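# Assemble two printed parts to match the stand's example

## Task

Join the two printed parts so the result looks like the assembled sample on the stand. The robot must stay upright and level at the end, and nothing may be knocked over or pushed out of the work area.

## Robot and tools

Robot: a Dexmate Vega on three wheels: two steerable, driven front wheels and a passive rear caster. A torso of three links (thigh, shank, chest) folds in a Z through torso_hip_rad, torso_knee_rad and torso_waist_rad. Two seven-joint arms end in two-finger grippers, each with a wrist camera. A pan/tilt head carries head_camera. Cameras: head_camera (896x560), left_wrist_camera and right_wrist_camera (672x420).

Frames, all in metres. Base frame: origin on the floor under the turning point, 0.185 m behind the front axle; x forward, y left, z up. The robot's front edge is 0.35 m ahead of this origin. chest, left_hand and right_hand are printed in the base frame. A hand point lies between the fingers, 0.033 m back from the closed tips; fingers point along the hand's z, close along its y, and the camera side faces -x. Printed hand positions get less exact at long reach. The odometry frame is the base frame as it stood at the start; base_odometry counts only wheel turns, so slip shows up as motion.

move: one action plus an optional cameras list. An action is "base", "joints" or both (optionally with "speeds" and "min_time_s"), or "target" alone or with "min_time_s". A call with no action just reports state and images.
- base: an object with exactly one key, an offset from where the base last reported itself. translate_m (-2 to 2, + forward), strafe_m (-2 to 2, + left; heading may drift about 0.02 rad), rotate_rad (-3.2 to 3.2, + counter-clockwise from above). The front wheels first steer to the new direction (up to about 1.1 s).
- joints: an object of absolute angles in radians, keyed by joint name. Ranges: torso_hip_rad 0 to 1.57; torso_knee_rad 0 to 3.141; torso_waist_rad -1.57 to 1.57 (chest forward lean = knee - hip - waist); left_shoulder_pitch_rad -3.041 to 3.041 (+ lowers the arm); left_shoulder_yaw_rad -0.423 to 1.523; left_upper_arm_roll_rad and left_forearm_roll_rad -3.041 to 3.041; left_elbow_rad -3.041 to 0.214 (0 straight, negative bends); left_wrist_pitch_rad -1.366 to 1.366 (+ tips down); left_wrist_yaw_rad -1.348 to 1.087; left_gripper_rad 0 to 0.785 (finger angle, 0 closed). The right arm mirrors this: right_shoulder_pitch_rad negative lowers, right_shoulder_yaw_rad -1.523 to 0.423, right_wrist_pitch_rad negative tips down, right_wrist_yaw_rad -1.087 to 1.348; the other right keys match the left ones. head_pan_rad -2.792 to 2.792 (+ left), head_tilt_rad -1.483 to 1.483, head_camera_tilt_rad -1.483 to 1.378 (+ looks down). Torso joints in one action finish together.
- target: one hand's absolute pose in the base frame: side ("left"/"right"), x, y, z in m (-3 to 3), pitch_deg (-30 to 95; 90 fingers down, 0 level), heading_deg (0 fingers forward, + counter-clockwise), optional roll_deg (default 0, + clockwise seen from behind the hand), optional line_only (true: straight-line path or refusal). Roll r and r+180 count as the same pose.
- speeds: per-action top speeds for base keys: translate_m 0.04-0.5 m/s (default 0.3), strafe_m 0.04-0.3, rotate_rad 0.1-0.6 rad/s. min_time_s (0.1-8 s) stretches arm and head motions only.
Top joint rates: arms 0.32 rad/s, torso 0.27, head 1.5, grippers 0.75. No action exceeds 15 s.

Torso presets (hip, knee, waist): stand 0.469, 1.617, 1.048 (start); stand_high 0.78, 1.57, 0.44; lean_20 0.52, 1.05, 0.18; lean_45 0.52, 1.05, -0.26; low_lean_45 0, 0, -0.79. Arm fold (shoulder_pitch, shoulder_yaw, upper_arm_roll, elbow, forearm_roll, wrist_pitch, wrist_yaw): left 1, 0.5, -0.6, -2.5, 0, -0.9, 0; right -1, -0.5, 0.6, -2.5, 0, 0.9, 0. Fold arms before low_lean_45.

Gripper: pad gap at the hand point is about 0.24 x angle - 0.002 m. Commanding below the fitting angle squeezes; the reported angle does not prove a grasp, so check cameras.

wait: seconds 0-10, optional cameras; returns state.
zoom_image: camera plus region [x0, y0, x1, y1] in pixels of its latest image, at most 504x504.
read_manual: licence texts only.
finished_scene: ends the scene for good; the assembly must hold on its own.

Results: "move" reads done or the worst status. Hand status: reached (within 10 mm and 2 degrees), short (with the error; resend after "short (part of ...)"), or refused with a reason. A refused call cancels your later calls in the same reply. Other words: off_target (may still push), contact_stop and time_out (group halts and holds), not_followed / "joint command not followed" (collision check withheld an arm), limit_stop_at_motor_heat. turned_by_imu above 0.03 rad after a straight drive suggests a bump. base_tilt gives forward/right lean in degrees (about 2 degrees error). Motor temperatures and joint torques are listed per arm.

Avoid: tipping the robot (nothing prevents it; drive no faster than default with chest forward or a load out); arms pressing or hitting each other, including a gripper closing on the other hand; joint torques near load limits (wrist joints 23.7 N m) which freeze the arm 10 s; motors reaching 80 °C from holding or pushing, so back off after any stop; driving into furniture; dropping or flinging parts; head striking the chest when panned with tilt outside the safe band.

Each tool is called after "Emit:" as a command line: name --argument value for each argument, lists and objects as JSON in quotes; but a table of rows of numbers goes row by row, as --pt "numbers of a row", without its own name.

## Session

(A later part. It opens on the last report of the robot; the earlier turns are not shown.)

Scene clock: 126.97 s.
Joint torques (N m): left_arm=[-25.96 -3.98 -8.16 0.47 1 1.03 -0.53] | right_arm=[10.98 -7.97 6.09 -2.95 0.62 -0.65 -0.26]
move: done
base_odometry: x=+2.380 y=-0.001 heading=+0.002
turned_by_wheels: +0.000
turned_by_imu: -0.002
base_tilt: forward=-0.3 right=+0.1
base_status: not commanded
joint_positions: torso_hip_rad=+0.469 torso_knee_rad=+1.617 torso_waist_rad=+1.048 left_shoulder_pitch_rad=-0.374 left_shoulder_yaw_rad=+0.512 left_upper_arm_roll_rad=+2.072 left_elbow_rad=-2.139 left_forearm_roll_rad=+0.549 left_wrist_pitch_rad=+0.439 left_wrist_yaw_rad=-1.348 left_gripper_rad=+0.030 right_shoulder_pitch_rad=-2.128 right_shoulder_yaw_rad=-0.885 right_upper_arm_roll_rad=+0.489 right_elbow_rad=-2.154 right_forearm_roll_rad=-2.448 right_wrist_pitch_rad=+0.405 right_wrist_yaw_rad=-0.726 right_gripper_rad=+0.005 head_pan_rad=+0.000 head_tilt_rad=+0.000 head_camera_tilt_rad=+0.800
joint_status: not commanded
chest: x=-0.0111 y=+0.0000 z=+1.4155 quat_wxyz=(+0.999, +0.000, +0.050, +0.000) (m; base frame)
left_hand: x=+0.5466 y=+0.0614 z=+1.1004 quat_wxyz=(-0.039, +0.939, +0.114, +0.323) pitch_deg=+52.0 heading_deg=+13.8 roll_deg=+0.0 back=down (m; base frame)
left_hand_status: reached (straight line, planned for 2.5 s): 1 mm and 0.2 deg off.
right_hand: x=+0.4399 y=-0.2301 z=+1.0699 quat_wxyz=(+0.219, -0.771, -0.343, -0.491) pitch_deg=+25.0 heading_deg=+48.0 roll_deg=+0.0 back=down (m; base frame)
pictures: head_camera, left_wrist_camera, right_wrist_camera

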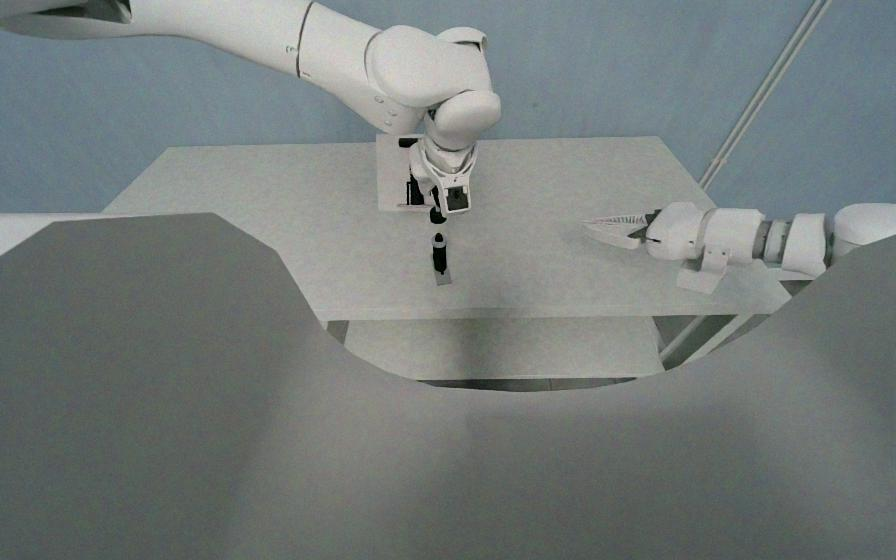

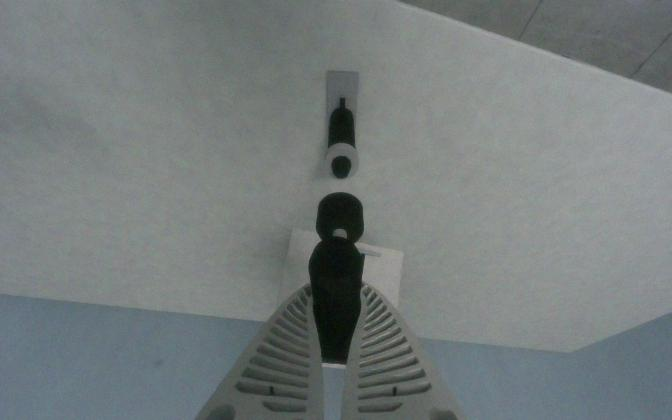

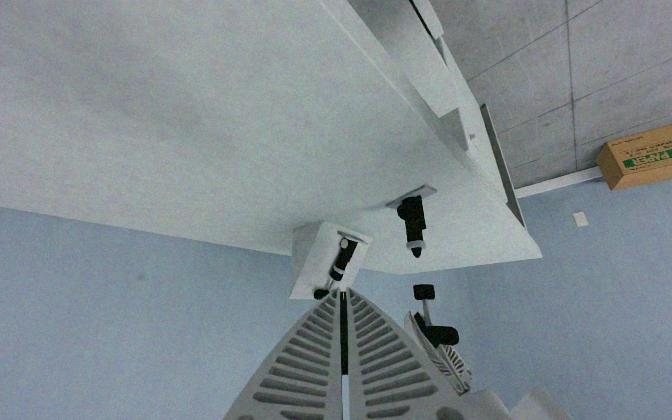

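Emit:
move --target '{"side": "left", "x": 0.548, "y": 0.063, "z": 1.067, "pitch_deg": 52, "heading_deg": 15, "roll_deg": 0, "line_only": true}' --min_time_s 2.5 --cameras '["all"]'

Emit:
zoom_image --camera "left_wrist_camera" --region '[270, 60, 420, 260]'

Emit:
zoom_image --camera "right_wrist_camera" --region '[380, 180, 470, 300]'

Emit:
zoom_image --camera "right_wrist_camera" --region '[390, 220, 490, 350]'

Scene clock: 134.07 s.
Joint torques (N m): left_arm=[-11.85 -2.26 -7 2.85 1.66 0.77 0.08] | right_arm=[11.3 -7.16 5.54 -2.71 0.38 -1.73 -0.32]
move: done
base_odometry: x=+2.380 y=-0.001 heading=+0.002
turned_by_wheels: +0.000
turned_by_imu: -0.002
base_tilt: forward=-0.3 right=+0.1
base_status: not commanded
joint_positions: torso_hip_rad=+0.469 torso_knee_rad=+1.617 torso_waist_rad=+1.048 left_shoulder_pitch_rad=-0.316 left_shoulder_yaw_rad=+0.478 left_upper_arm_roll_rad=+2.108 left_elbow_rad=-2.101 left_forearm_roll_rad=+0.589 left_wrist_pitch_rad=+0.489 left_wrist_yaw_rad=-1.331 left_gripper_rad=+0.030 right_shoulder_pitch_rad=-2.128 right_shoulder_yaw_rad=-0.885 right_upper_arm_roll_rad=+0.489 right_elbow_rad=-2.154 right_forearm_roll_rad=-2.448 right_wrist_pitch_rad=+0.405 right_wrist_yaw_rad=-0.726 right_gripper_rad=+0.005 head_pan_rad=+0.000 head_tilt_rad=+0.000 head_camera_tilt_rad=+0.800
joint_status: not commanded
chest: x=-0.0111 y=+0.0000 z=+1.4155 quat_wxyz=(+0.999, +0.000, +0.050, +0.000) (m; base frame)
left_hand: x=+0.5479 y=+0.0630 z=+1.0683 quat_wxyz=(-0.042, +0.938, +0.123, +0.323) pitch_deg=+52.0 heading_deg=+15.0 roll_deg=+0.0 back=down (m; base frame)
left_hand_status: reached (straight line, planned for 2.5 s): 1 mm and 0.0 deg off.
right_hand: x=+0.4399 y=-0.2301 z=+1.0699 quat_wxyz=(+0.219, -0.771, -0.343, -0.491) pitch_deg=+25.0 heading_deg=+48.0 roll_deg=+0.0 back=down (m; base frame)
pictures: head_camera, left_wrist_camera, right_wrist_camera

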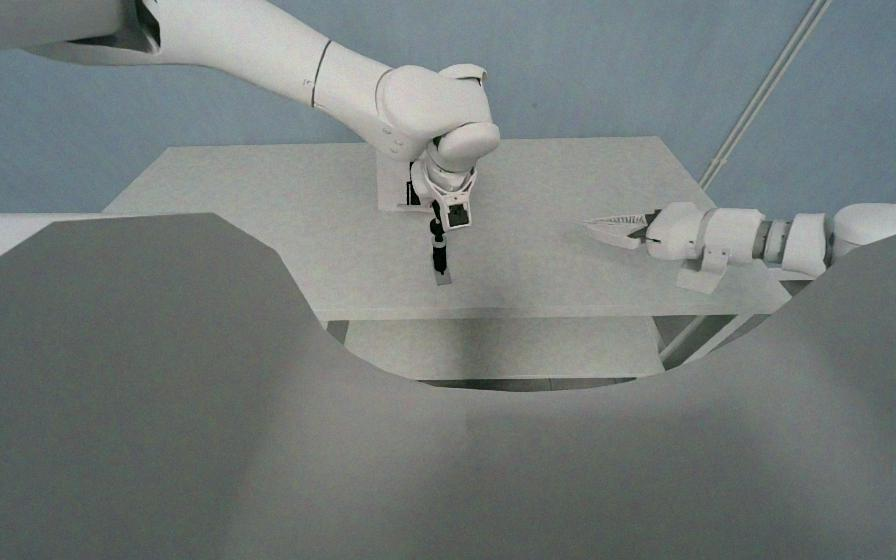

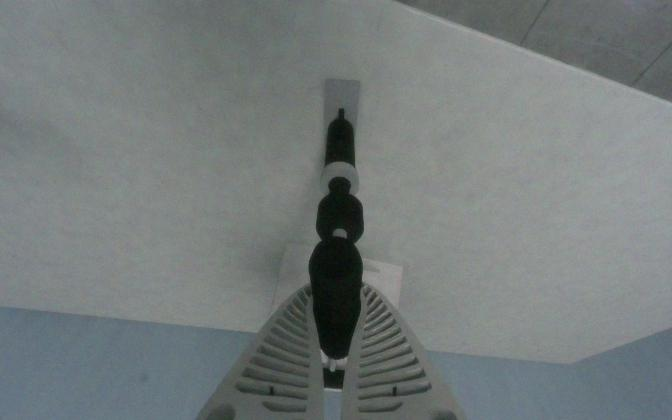

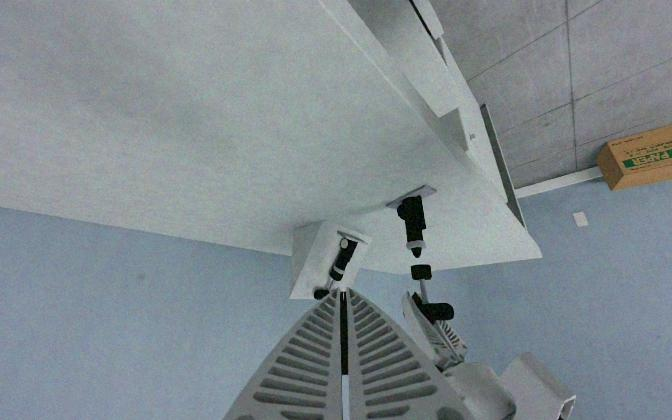

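Scaled by 2.520 from the camera's 672x420 image, which has a finer 960x600 frame.

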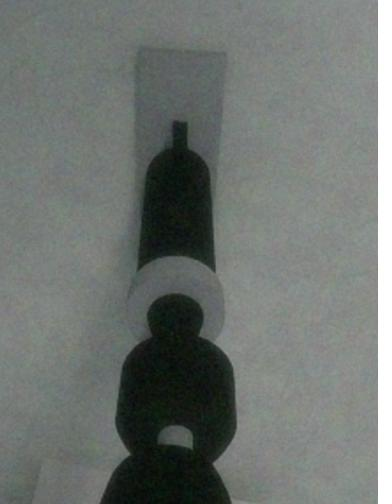

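Scaled by 4.200 from the camera's 672x420 image, which has a finer 960x600 frame.

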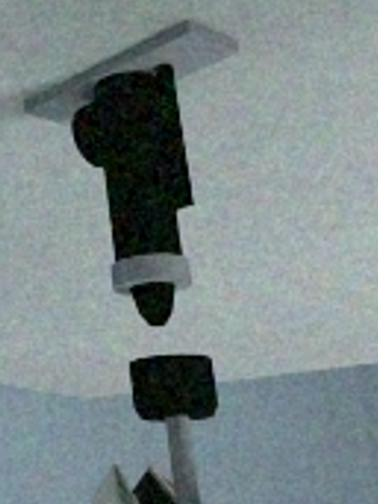

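Scaled by 3.877 from the camera's 672x420 image, which has a finer 960x600 frame.

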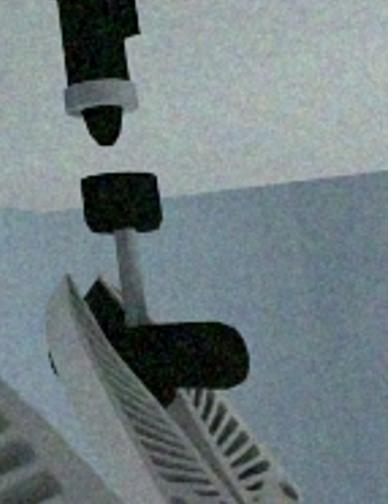

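Emit:
move --target '{"side": "left", "x": 0.551, "y": 0.063, "z": 1.056, "pitch_deg": 52, "heading_deg": 15, "roll_deg": 0, "line_only": true}' --min_time_s 1.5 --cameras '["all"]'

Emit:
zoom_image --camera "left_wrist_camera" --region '[280, 130, 400, 250]'

Emit:
zoom_image --camera "right_wrist_camera" --region '[380, 200, 460, 300]'

Emit:
zoom_image --camera "head_camera" --region '[390, 170, 490, 300]'

Scene clock: 145.50 s.
Joint torques (N m): left_arm=[-13.2 0.58 -6.69 2.7 1.38 1.01 0.35] | right_arm=[13.19 -6.5 5.64 -2.62 0.57 -1.03 -0.27]
move: done
base_odometry: x=+2.380 y=-0.001 heading=+0.002
turned_by_wheels: +0.000
turned_by_imu: -0.001
base_tilt: forward=-0.3 right=+0.3
base_status: not commanded
joint_positions: torso_hip_rad=+0.469 torso_knee_rad=+1.617 torso_waist_rad=+1.048 left_shoulder_pitch_rad=-0.295 left_shoulder_yaw_rad=+0.467 left_upper_arm_roll_rad=+2.120 left_elbow_rad=-2.079 left_forearm_roll_rad=+0.601 left_wrist_pitch_rad=+0.494 left_wrist_yaw_rad=-1.316 left_gripper_rad=+0.030 right_shoulder_pitch_rad=-2.128 right_shoulder_yaw_rad=-0.885 right_upper_arm_roll_rad=+0.489 right_elbow_rad=-2.154 right_forearm_roll_rad=-2.448 right_wrist_pitch_rad=+0.405 right_wrist_yaw_rad=-0.726 right_gripper_rad=+0.005 head_pan_rad=+0.000 head_tilt_rad=+0.000 head_camera_tilt_rad=+0.800
joint_status: not commanded
chest: x=-0.0111 y=+0.0000 z=+1.4155 quat_wxyz=(+0.999, +0.000, +0.050, +0.000) (m; base frame)
left_hand: x=+0.5507 y=+0.0631 z=+1.0569 quat_wxyz=(-0.043, +0.937, +0.123, +0.323) pitch_deg=+52.0 heading_deg=+15.0 roll_deg=+0.0 back=down (m; base frame)
left_hand_status: reached (straight line, planned for 1.5 s): 1 mm and 0.0 deg off.
right_hand: x=+0.4399 y=-0.2301 z=+1.0699 quat_wxyz=(+0.219, -0.771, -0.343, -0.491) pitch_deg=+25.0 heading_deg=+48.0 roll_deg=+0.0 back=down (m; base frame)
pictures: head_camera, left_wrist_camera, right_wrist_camera

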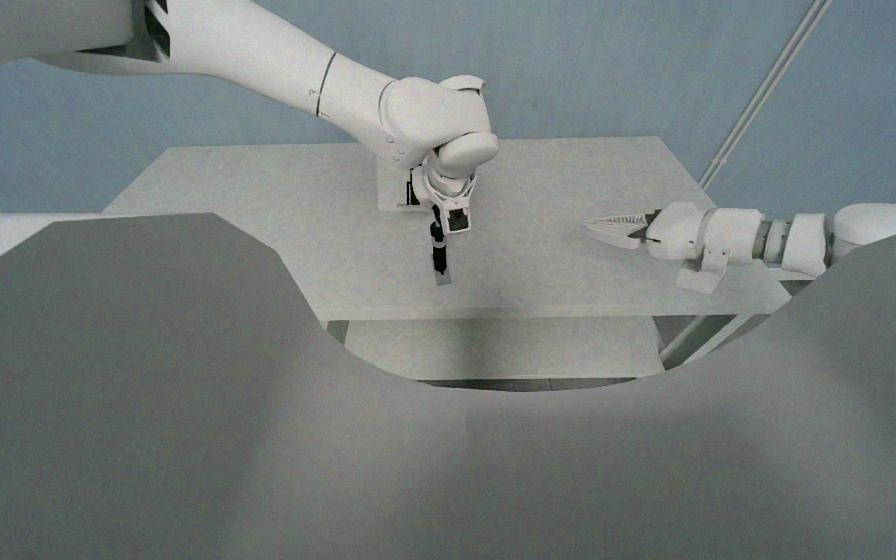

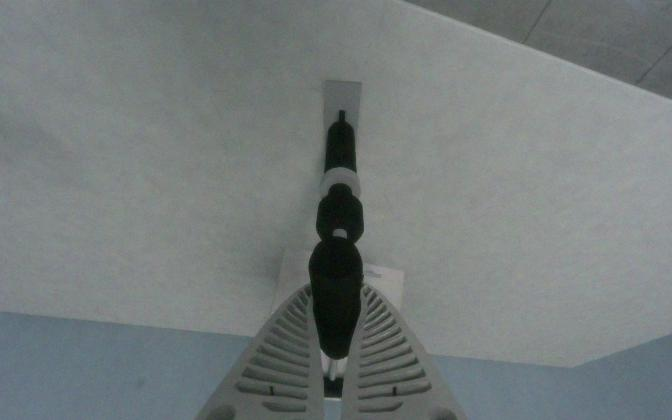

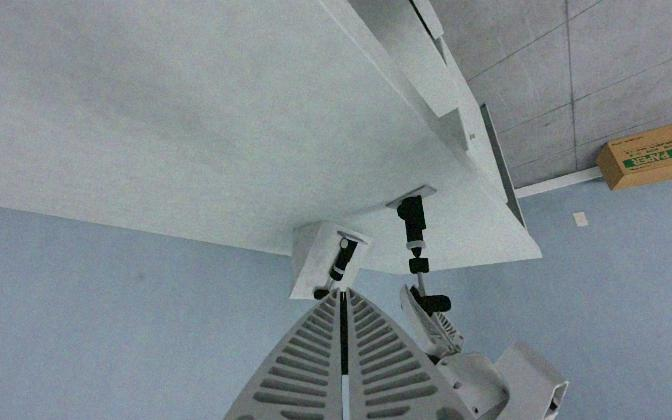

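Scaled by 4.200 from the camera's 672x420 image, which has a finer 960x600 frame.

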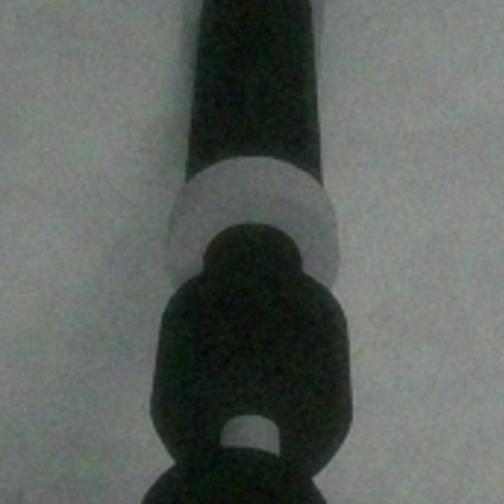

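Scaled by 5.040 from the camera's 672x420 image, which has a finer 960x600 frame.

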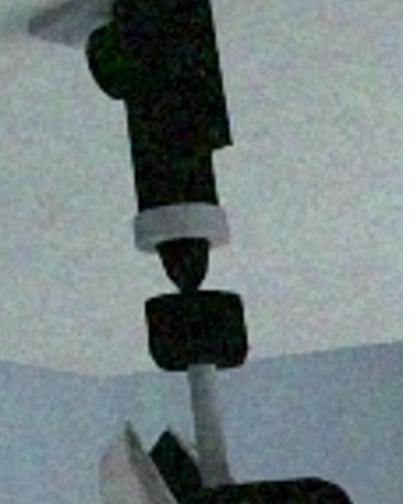

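Scaled by 3.877 from the camera's 896x560 image, which has a finer 960x600 frame.

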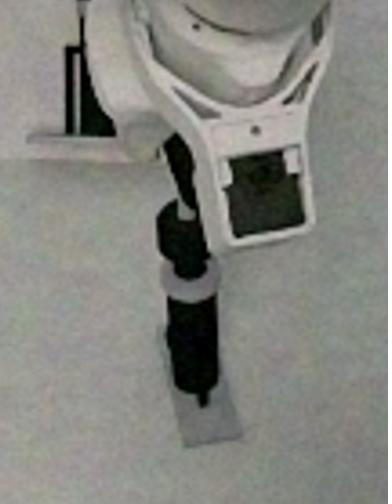

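Emit:
move --target '{"side": "left", "x": 0.552, "y": 0.0628, "z": 1.047, "pitch_deg": 52, "heading_deg": 15, "roll_deg": 0, "line_only": true}' --min_time_s 2.0 --cameras '["all"]'

Emit:
zoom_image --camera "left_wrist_camera" --region '[280, 130, 400, 250]'

Emit:
zoom_image --camera "right_wrist_camera" --region '[380, 200, 460, 300]'

Emit:
zoom_image --camera "head_camera" --region '[390, 170, 490, 300]'

Scene clock: 149.03 s.
Joint torques (N m): left_arm=[-12.64 -2.96 -6.45 3.08 1.42 0.29 0.16] | right_arm=[12.13 -7.99 5.83 -4.68 0.37 -1.54 -0.03]
move: done
base_odometry: x=+2.380 y=-0.001 heading=+0.002
turned_by_wheels: +0.000
turned_by_imu: -0.001
base_tilt: forward=-0.4 right=+0.0
base_status: not commanded
joint_positions: torso_hip_rad=+0.469 torso_knee_rad=+1.617 torso_waist_rad=+1.048 left_shoulder_pitch_rad=-0.278 left_shoulder_yaw_rad=+0.458 left_upper_arm_roll_rad=+2.130 left_elbow_rad=-2.064 left_forearm_roll_rad=+0.612 left_wrist_pitch_rad=+0.501 left_wrist_yaw_rad=-1.306 left_gripper_rad=+0.030 right_shoulder_pitch_rad=-2.128 right_shoulder_yaw_rad=-0.885 right_upper_arm_roll_rad=+0.489 right_elbow_rad=-2.154 right_forearm_roll_rad=-2.448 right_wrist_pitch_rad=+0.405 right_wrist_yaw_rad=-0.726 right_gripper_rad=+0.005 head_pan_rad=+0.000 head_tilt_rad=+0.000 head_camera_tilt_rad=+0.800
joint_status: not commanded
chest: x=-0.0111 y=+0.0000 z=+1.4155 quat_wxyz=(+0.999, +0.000, +0.050, +0.000) (m; base frame)
left_hand: x=+0.5518 y=+0.0629 z=+1.0474 quat_wxyz=(-0.043, +0.937, +0.123, +0.323) pitch_deg=+52.0 heading_deg=+15.0 roll_deg=+0.0 back=down (m; base frame)
left_hand_status: reached (straight line, planned for 2.0 s): 0 mm and 0.0 deg off.
right_hand: x=+0.4399 y=-0.2301 z=+1.0699 quat_wxyz=(+0.219, -0.771, -0.343, -0.491) pitch_deg=+25.0 heading_deg=+48.0 roll_deg=+0.0 back=down (m; base frame)
pictures: head_camera, left_wrist_camera, right_wrist_camera

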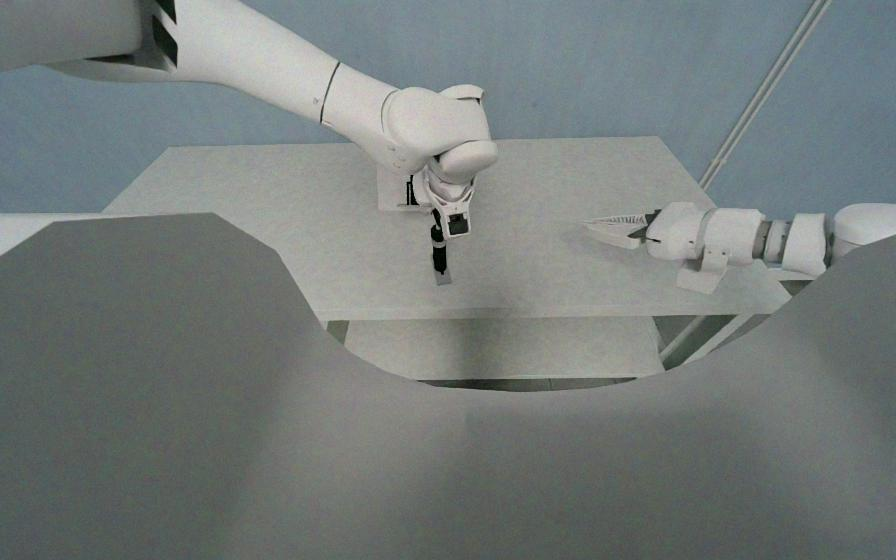

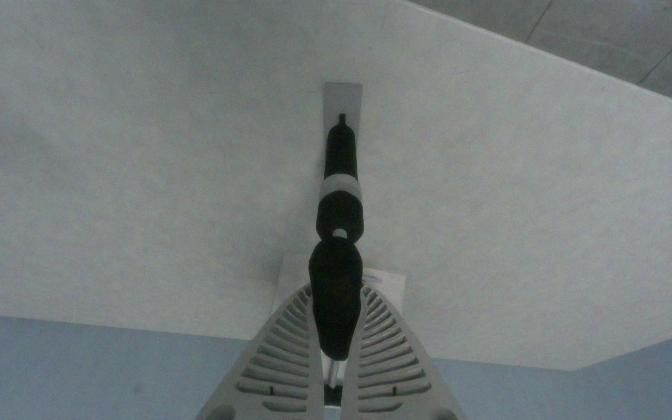

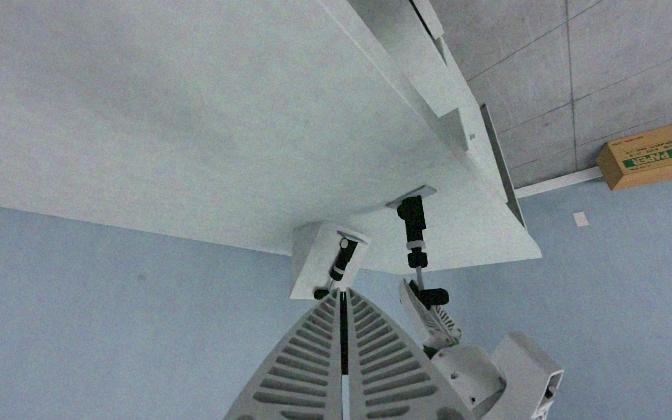

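Scaled by 4.200 from the camera's 672x420 image, which has a finer 960x600 frame.

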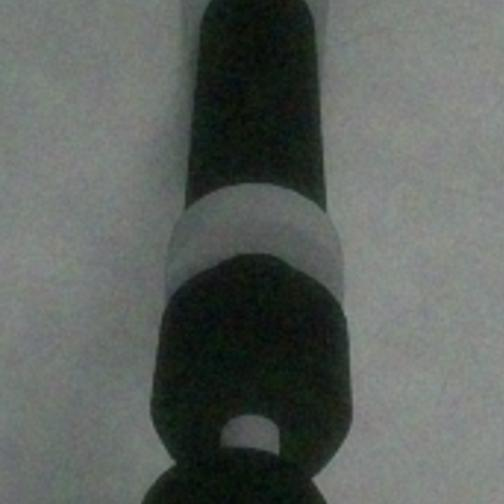

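Scaled by 5.040 from the camera's 672x420 image, which has a finer 960x600 frame.

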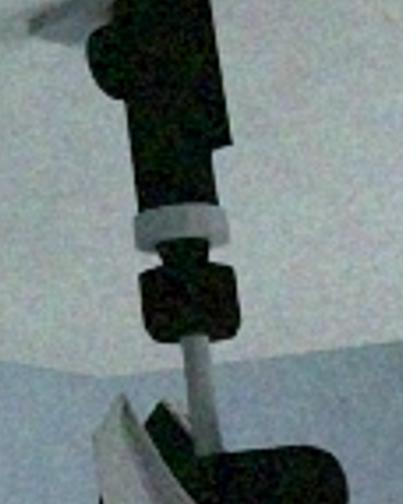

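Scaled by 3.877 from the camera's 896x560 image, which has a finer 960x600 frame.

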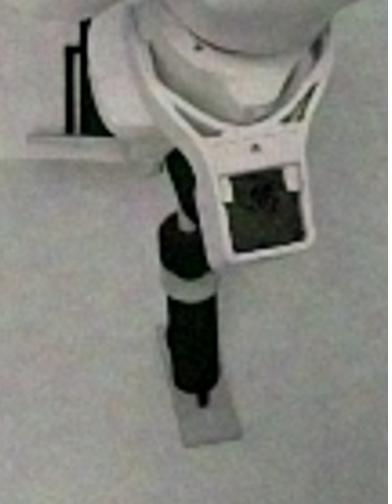

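Emit:
move --target '{"side": "left", "x": 0.552, "y": 0.0633, "z": 1.041, "pitch_deg": 52, "heading_deg": 15, "roll_deg": 0, "line_only": true}' --min_time_s 2.0 --cameras '["all"]'

Emit:
zoom_image --camera "left_wrist_camera" --region '[280, 130, 400, 250]'

Emit:
zoom_image --camera "right_wrist_camera" --region '[380, 200, 460, 300]'

Emit:
zoom_image --camera "head_camera" --region '[390, 170, 490, 300]'

Scene clock: 153.03 s.
Joint torques (N m): left_arm=[-11.34 -2.09 -6.58 1.4 1.35 1.37 0.44] | right_arm=[11.5 -5.42 5.23 -2.86 0.39 -1.53 -0.11]
move: done
base_odometry: x=+2.380 y=-0.001 heading=+0.002
turned_by_wheels: +0.000
turned_by_imu: -0.001
base_tilt: forward=-0.1 right=+0.4
base_status: not commanded
joint_positions: torso_hip_rad=+0.469 torso_knee_rad=+1.617 torso_waist_rad=+1.048 left_shoulder_pitch_rad=-0.267 left_shoulder_yaw_rad=+0.454 left_upper_arm_roll_rad=+2.137 left_elbow_rad=-2.057 left_forearm_roll_rad=+0.619 left_wrist_pitch_rad=+0.507 left_wrist_yaw_rad=-1.300 left_gripper_rad=+0.030 right_shoulder_pitch_rad=-2.128 right_shoulder_yaw_rad=-0.885 right_upper_arm_roll_rad=+0.489 right_elbow_rad=-2.154 right_forearm_roll_rad=-2.448 right_wrist_pitch_rad=+0.405 right_wrist_yaw_rad=-0.726 right_gripper_rad=+0.005 head_pan_rad=+0.000 head_tilt_rad=+0.000 head_camera_tilt_rad=+0.800
joint_status: not commanded
chest: x=-0.0111 y=+0.0000 z=+1.4155 quat_wxyz=(+0.999, +0.000, +0.050, +0.000) (m; base frame)
left_hand: x=+0.5519 y=+0.0634 z=+1.0413 quat_wxyz=(-0.043, +0.937, +0.123, +0.323) pitch_deg=+52.0 heading_deg=+15.0 roll_deg=+0.0 back=down (m; base frame)
left_hand_status: reached (straight line, planned for 2.0 s): 0 mm and 0.0 deg off.
right_hand: x=+0.4399 y=-0.2301 z=+1.0699 quat_wxyz=(+0.219, -0.771, -0.343, -0.491) pitch_deg=+25.0 heading_deg=+48.0 roll_deg=+0.0 back=down (m; base frame)
pictures: head_camera, left_wrist_camera, right_wrist_camera

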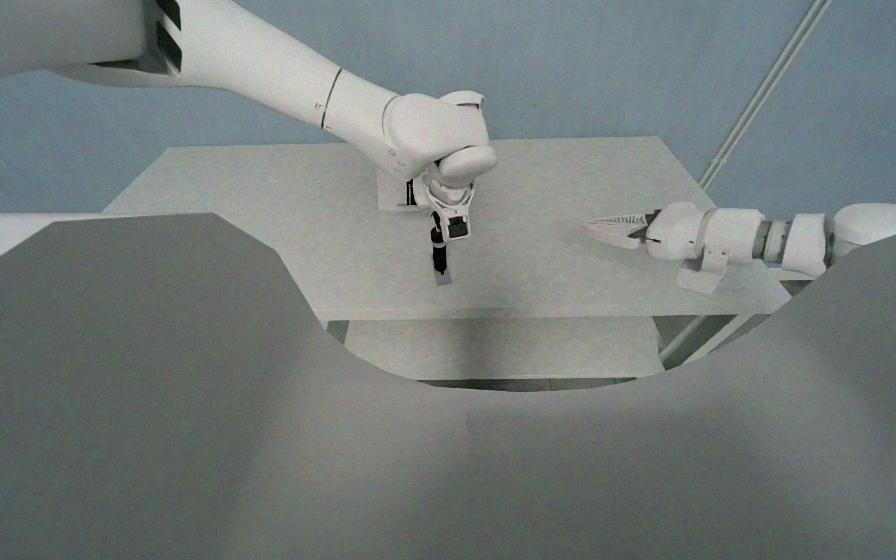

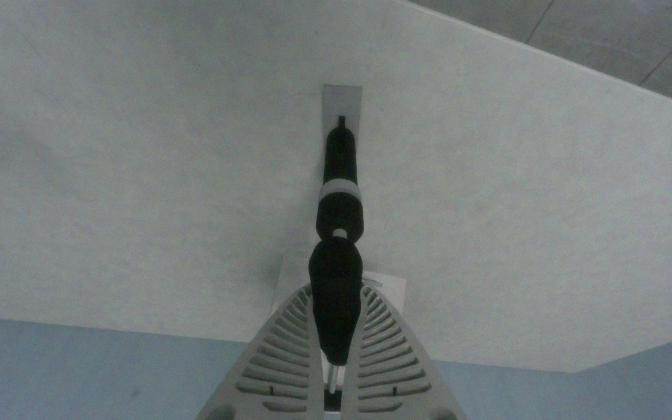

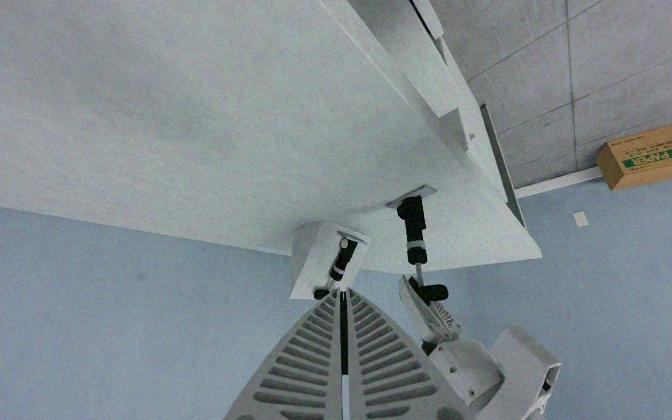

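Scaled by 4.200 from the camera's 672x420 image, which has a finer 960x600 frame.

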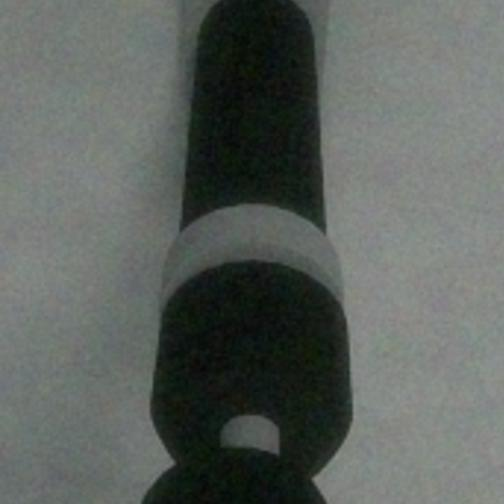

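Scaled by 5.040 from the camera's 672x420 image, which has a finer 960x600 frame.

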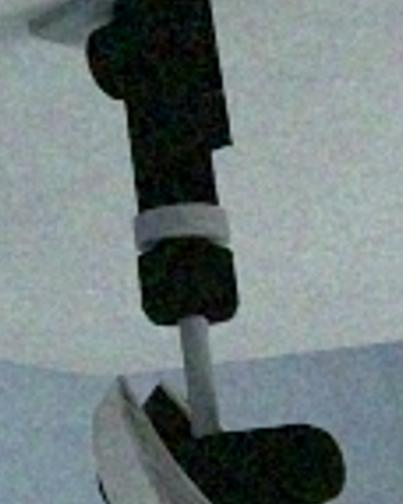

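Scaled by 3.877 from the camera's 896x560 image, which has a finer 960x600 frame.

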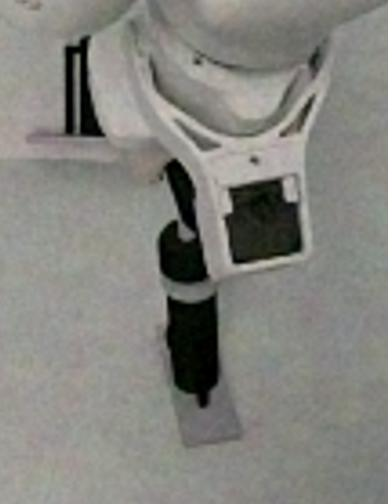

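Emit:
move --target '{"side": "left", "x": 0.5528, "y": 0.0633, "z": 1.037, "pitch_deg": 52, "heading_deg": 15, "roll_deg": 0, "line_only": true}' --min_time_s 2.0 --cameras '["all"]'

Emit:
zoom_image --camera "left_wrist_camera" --region '[280, 130, 400, 250]'

Emit:
zoom_image --camera "right_wrist_camera" --region '[380, 200, 460, 300]'

Scene clock: 157.13 s.
Joint torques (N m): left_arm=[-12.3 -2.27 -6.89 3.38 1 0.28 0.13] | right_arm=[11.78 -5.96 6.27 -3.2 0.64 -1.24 -0.08]
move: done
base_odometry: x=+2.380 y=-0.001 heading=+0.002
turned_by_wheels: +0.000
turned_by_imu: -0.001
base_tilt: forward=-0.1 right=+0.1
base_status: not commanded
joint_positions: torso_hip_rad=+0.469 torso_knee_rad=+1.617 torso_waist_rad=+1.048 left_shoulder_pitch_rad=-0.260 left_shoulder_yaw_rad=+0.450 left_upper_arm_roll_rad=+2.141 left_elbow_rad=-2.049 left_forearm_roll_rad=+0.623 left_wrist_pitch_rad=+0.509 left_wrist_yaw_rad=-1.295 left_gripper_rad=+0.030 right_shoulder_pitch_rad=-2.128 right_shoulder_yaw_rad=-0.885 right_upper_arm_roll_rad=+0.489 right_elbow_rad=-2.154 right_forearm_roll_rad=-2.448 right_wrist_pitch_rad=+0.405 right_wrist_yaw_rad=-0.726 right_gripper_rad=+0.005 head_pan_rad=+0.000 head_tilt_rad=+0.000 head_camera_tilt_rad=+0.800
joint_status: not commanded
chest: x=-0.0111 y=+0.0000 z=+1.4155 quat_wxyz=(+0.999, +0.000, +0.050, +0.000) (m; base frame)
left_hand: x=+0.5527 y=+0.0634 z=+1.0373 quat_wxyz=(-0.043, +0.937, +0.123, +0.323) pitch_deg=+52.0 heading_deg=+15.0 roll_deg=+0.0 back=down (m; base frame)
left_hand_status: reached (straight line, planned for 2.0 s): 0 mm and 0.0 deg off.
right_hand: x=+0.4399 y=-0.2301 z=+1.0699 quat_wxyz=(+0.219, -0.771, -0.343, -0.491) pitch_deg=+25.0 heading_deg=+48.0 roll_deg=+0.0 back=down (m; base frame)
pictures: head_camera, left_wrist_camera, right_wrist_camera

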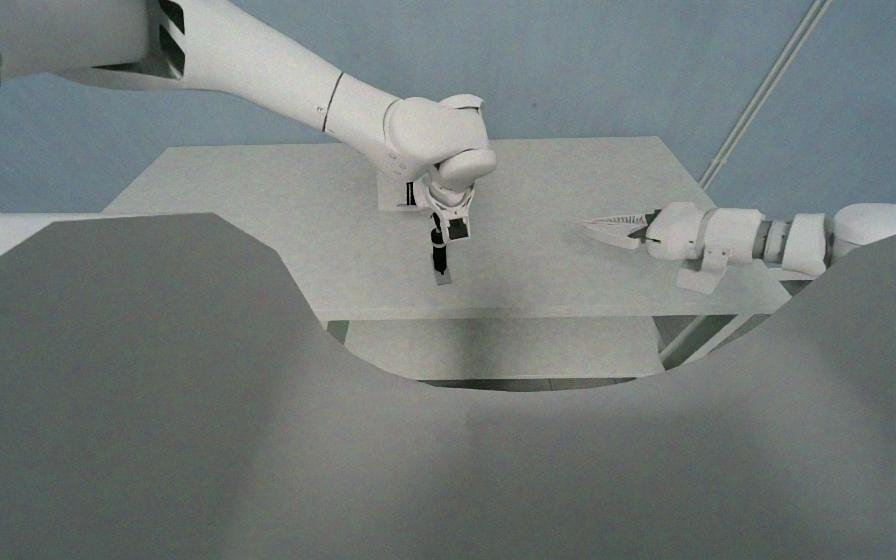

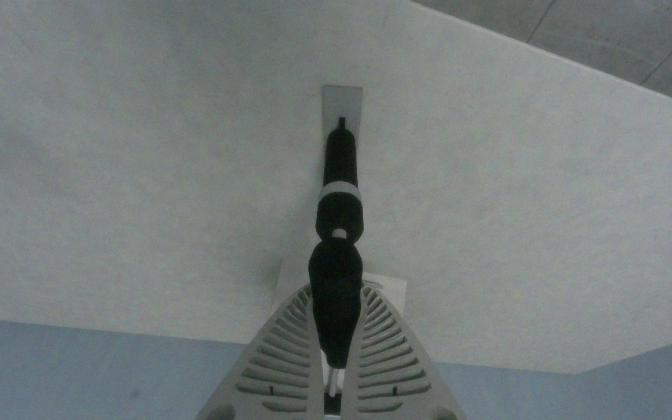

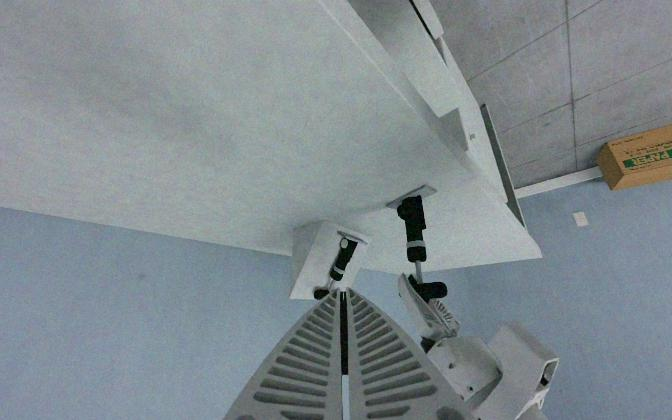

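Scaled by 4.200 from the camera's 672x420 image, which has a finer 960x600 frame.

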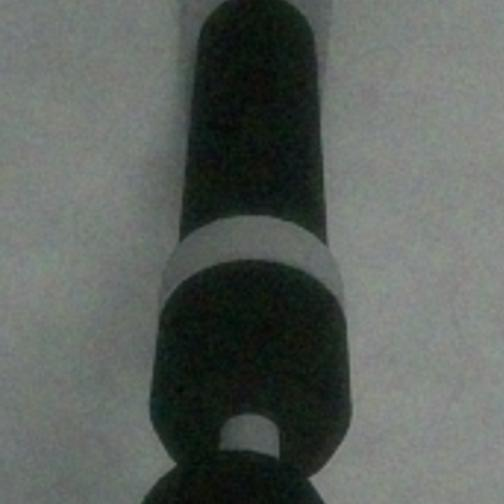

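Scaled by 5.040 from the camera's 672x420 image, which has a finer 960x600 frame.

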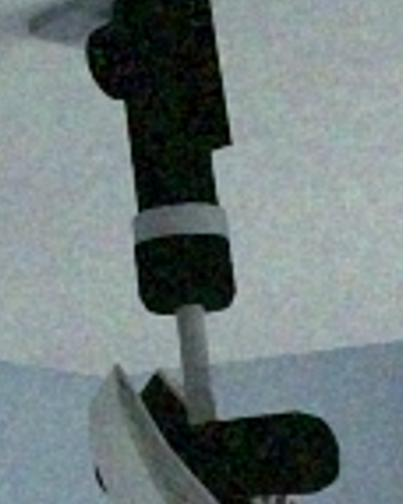

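Emit:
move --target '{"side": "left", "x": 0.5532, "y": 0.0633, "z": 1.034, "pitch_deg": 52, "heading_deg": 15, "roll_deg": 0, "line_only": true}' --min_time_s 2.0 --cameras '["all"]'

Emit:
zoom_image --camera "left_wrist_camera" --region '[280, 130, 400, 250]'

Emit:
zoom_image --camera "right_wrist_camera" --region '[380, 200, 460, 300]'

Scene clock: 160.37 s.
Joint torques (N m): left_arm=[-5.44 -3.3 -2.4 2.69 -0.51 -0.22 0.66] | right_arm=[11.33 -6.22 5.95 -2.28 0.61 -0.38 -0.09]
move: done
base_odometry: x=+2.380 y=-0.001 heading=+0.002
turned_by_wheels: +0.000
turned_by_imu: -0.001
base_tilt: forward=-0.2 right=+0.2
base_status: not commanded
joint_positions: torso_hip_rad=+0.469 torso_knee_rad=+1.617 torso_waist_rad=+1.048 left_shoulder_pitch_rad=-0.255 left_shoulder_yaw_rad=+0.447 left_upper_arm_roll_rad=+2.144 left_elbow_rad=-2.043 left_forearm_roll_rad=+0.627 left_wrist_pitch_rad=+0.511 left_wrist_yaw_rad=-1.291 left_gripper_rad=+0.030 right_shoulder_pitch_rad=-2.128 right_shoulder_yaw_rad=-0.885 right_upper_arm_roll_rad=+0.489 right_elbow_rad=-2.154 right_forearm_roll_rad=-2.448 right_wrist_pitch_rad=+0.405 right_wrist_yaw_rad=-0.726 right_gripper_rad=+0.005 head_pan_rad=+0.000 head_tilt_rad=+0.000 head_camera_tilt_rad=+0.800
joint_status: not commanded
chest: x=-0.0112 y=+0.0000 z=+1.4155 quat_wxyz=(+0.999, +0.000, +0.050, +0.000) (m; base frame)
left_hand: x=+0.5534 y=+0.0632 z=+1.0347 quat_wxyz=(-0.042, +0.937, +0.124, +0.323) pitch_deg=+51.9 heading_deg=+15.0 roll_deg=-0.1 back=down (m; base frame)
left_hand_status: reached (straight line, planned for 2.0 s): 1 mm and 0.1 deg off.
right_hand: x=+0.4399 y=-0.2301 z=+1.0699 quat_wxyz=(+0.218, -0.771, -0.343, -0.491) pitch_deg=+25.0 heading_deg=+48.0 roll_deg=+0.0 back=down (m; base frame)
pictures: head_camera, left_wrist_camera, right_wrist_camera

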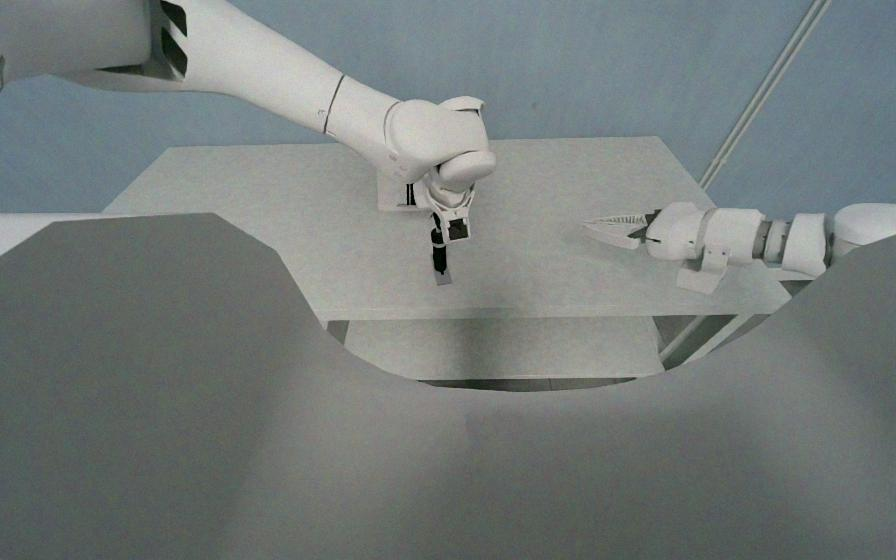

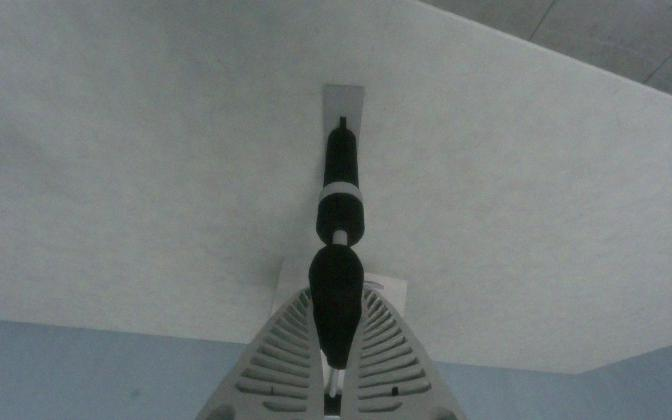

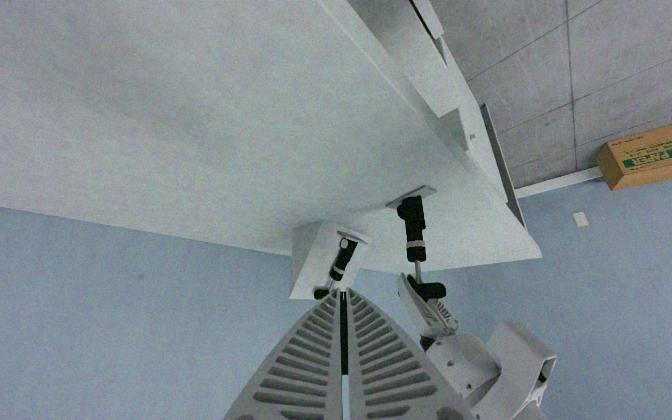

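Scaled by 4.200 from the camera's 672x420 image, which has a finer 960x600 frame.

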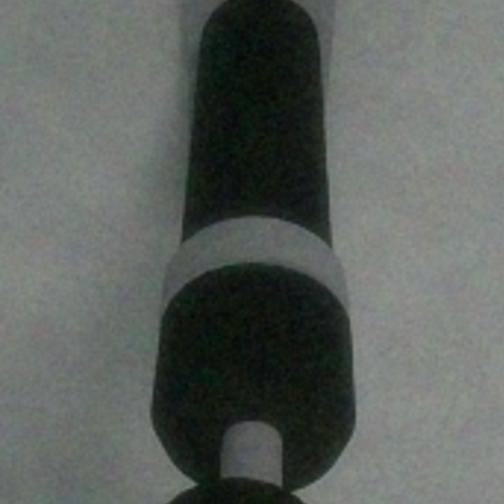

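Scaled by 5.040 from the camera's 672x420 image, which has a finer 960x600 frame.

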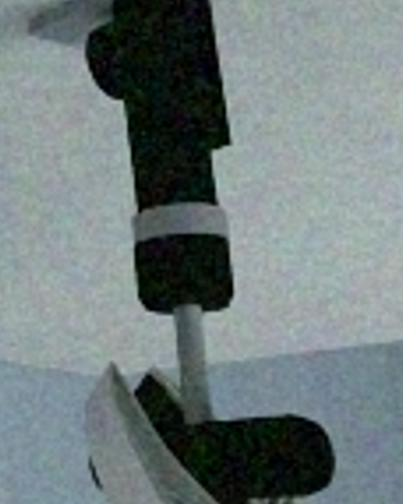

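Emit:
zoom_image --camera "left_wrist_camera" --region '[250, 70, 430, 390]'

Emit:
zoom_image --camera "right_wrist_camera" --region '[370, 170, 470, 320]'

Emit:
zoom_image --camera "head_camera" --region '[380, 180, 500, 300]'

Scaled by 1.575 from the camera's 672x420 image, which has a finer 960x600 frame.

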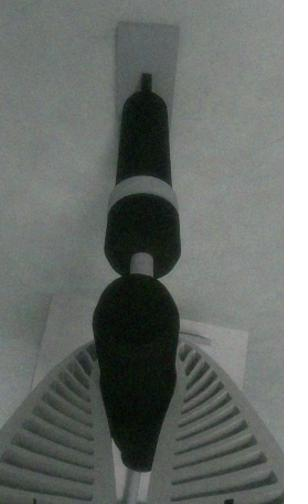

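Scaled by 3.360 from the camera's 672x420 image, which has a finer 960x600 frame.

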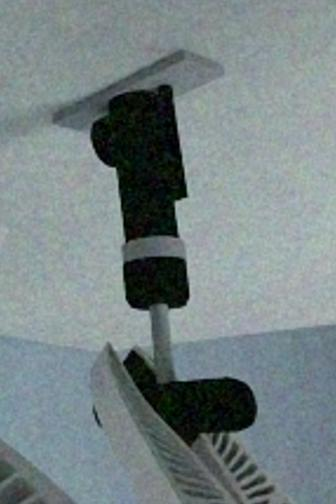

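Scaled by 4.200 from the camera's 896x560 image, which has a finer 960x600 frame.

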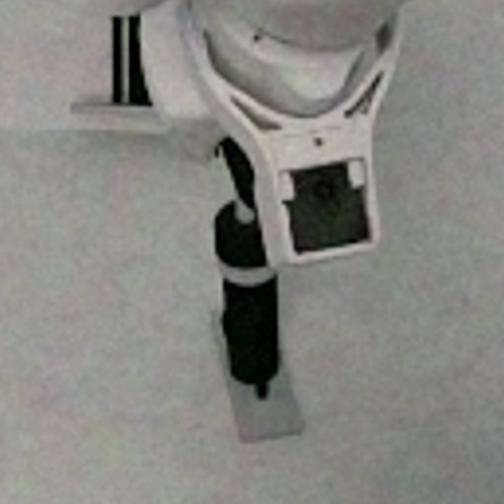

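Emit:
move --joints '{"left_gripper_rad": 0.28}' --min_time_s 1.5 --cameras '["all"]'

Emit:
zoom_image --camera "left_wrist_camera" --region '[250, 70, 430, 390]'

Emit:
zoom_image --camera "right_wrist_camera" --region '[370, 170, 470, 320]'

Scene clock: 163.70 s.
Joint torques (N m): left_arm=[-13.21 -1.75 -7.06 -0.02 1.08 0.8 0.1] | right_arm=[11.82 -8.6 5.85 -2.88 0.37 -1.74 -0.33]
move: done
base_odometry: x=+2.380 y=-0.001 heading=+0.002
turned_by_wheels: +0.000
turned_by_imu: -0.001
base_tilt: forward=-0.4 right=+0.1
base_status: not commanded
joint_positions: torso_hip_rad=+0.469 torso_knee_rad=+1.617 torso_waist_rad=+1.048 left_shoulder_pitch_rad=-0.254 left_shoulder_yaw_rad=+0.447 left_upper_arm_roll_rad=+2.145 left_elbow_rad=-2.043 left_forearm_roll_rad=+0.627 left_wrist_pitch_rad=+0.511 left_wrist_yaw_rad=-1.291 left_gripper_rad=+0.280 right_shoulder_pitch_rad=-2.128 right_shoulder_yaw_rad=-0.885 right_upper_arm_roll_rad=+0.489 right_elbow_rad=-2.154 right_forearm_roll_rad=-2.448 right_wrist_pitch_rad=+0.405 right_wrist_yaw_rad=-0.726 right_gripper_rad=+0.005 head_pan_rad=+0.000 head_tilt_rad=+0.000 head_camera_tilt_rad=+0.800
joint_status: all done
chest: x=-0.0112 y=+0.0000 z=+1.4155 quat_wxyz=(+0.999, +0.000, +0.050, +0.000) (m; base frame)
left_hand: x=+0.5532 y=+0.0634 z=+1.0341 quat_wxyz=(-0.043, +0.937, +0.123, +0.323) pitch_deg=+52.0 heading_deg=+15.0 roll_deg=+0.0 back=down (m; base frame)
right_hand: x=+0.4399 y=-0.2301 z=+1.0699 quat_wxyz=(+0.219, -0.771, -0.343, -0.491) pitch_deg=+25.0 heading_deg=+48.0 roll_deg=+0.0 back=down (m; base frame)
pictures: head_camera, left_wrist_camera, right_wrist_camera

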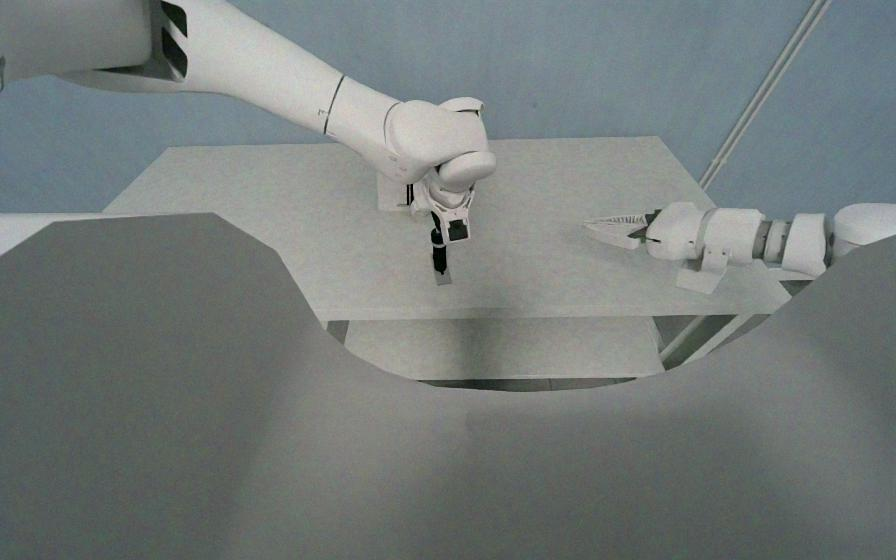

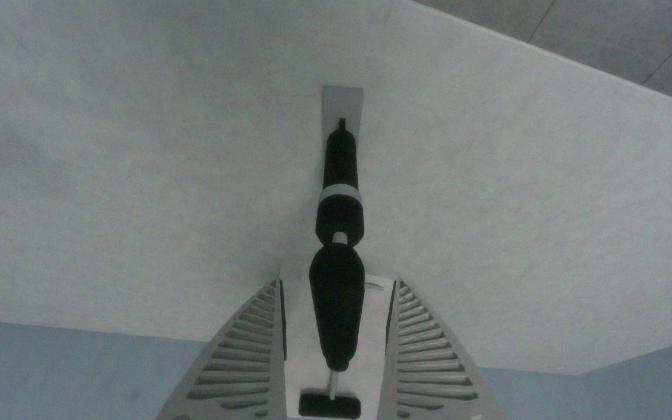

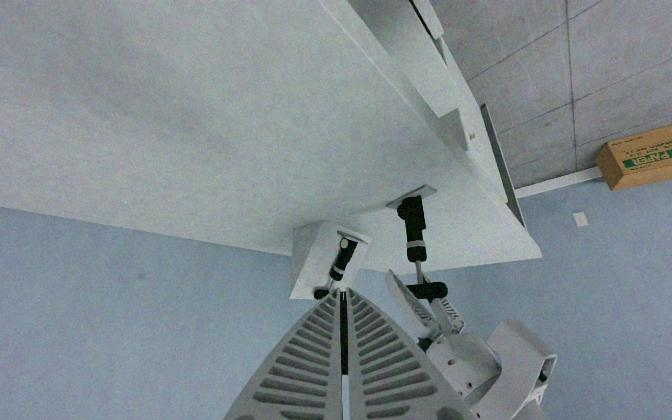

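Scaled by 1.575 from the camera's 672x420 image, which has a finer 960x600 frame.

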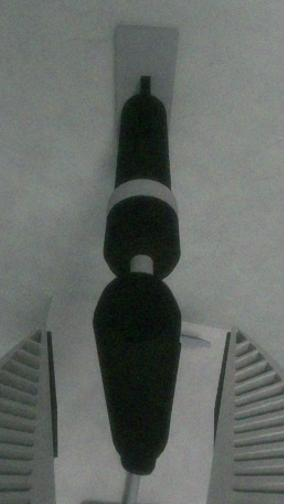

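Scaled by 3.360 from the camera's 672x420 image, which has a finer 960x600 frame.

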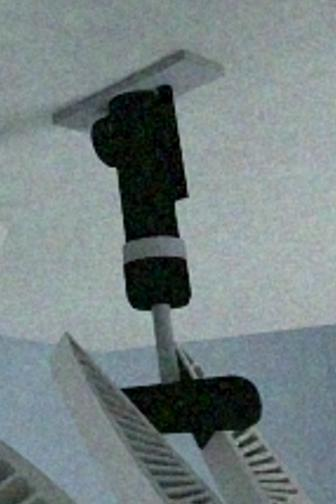

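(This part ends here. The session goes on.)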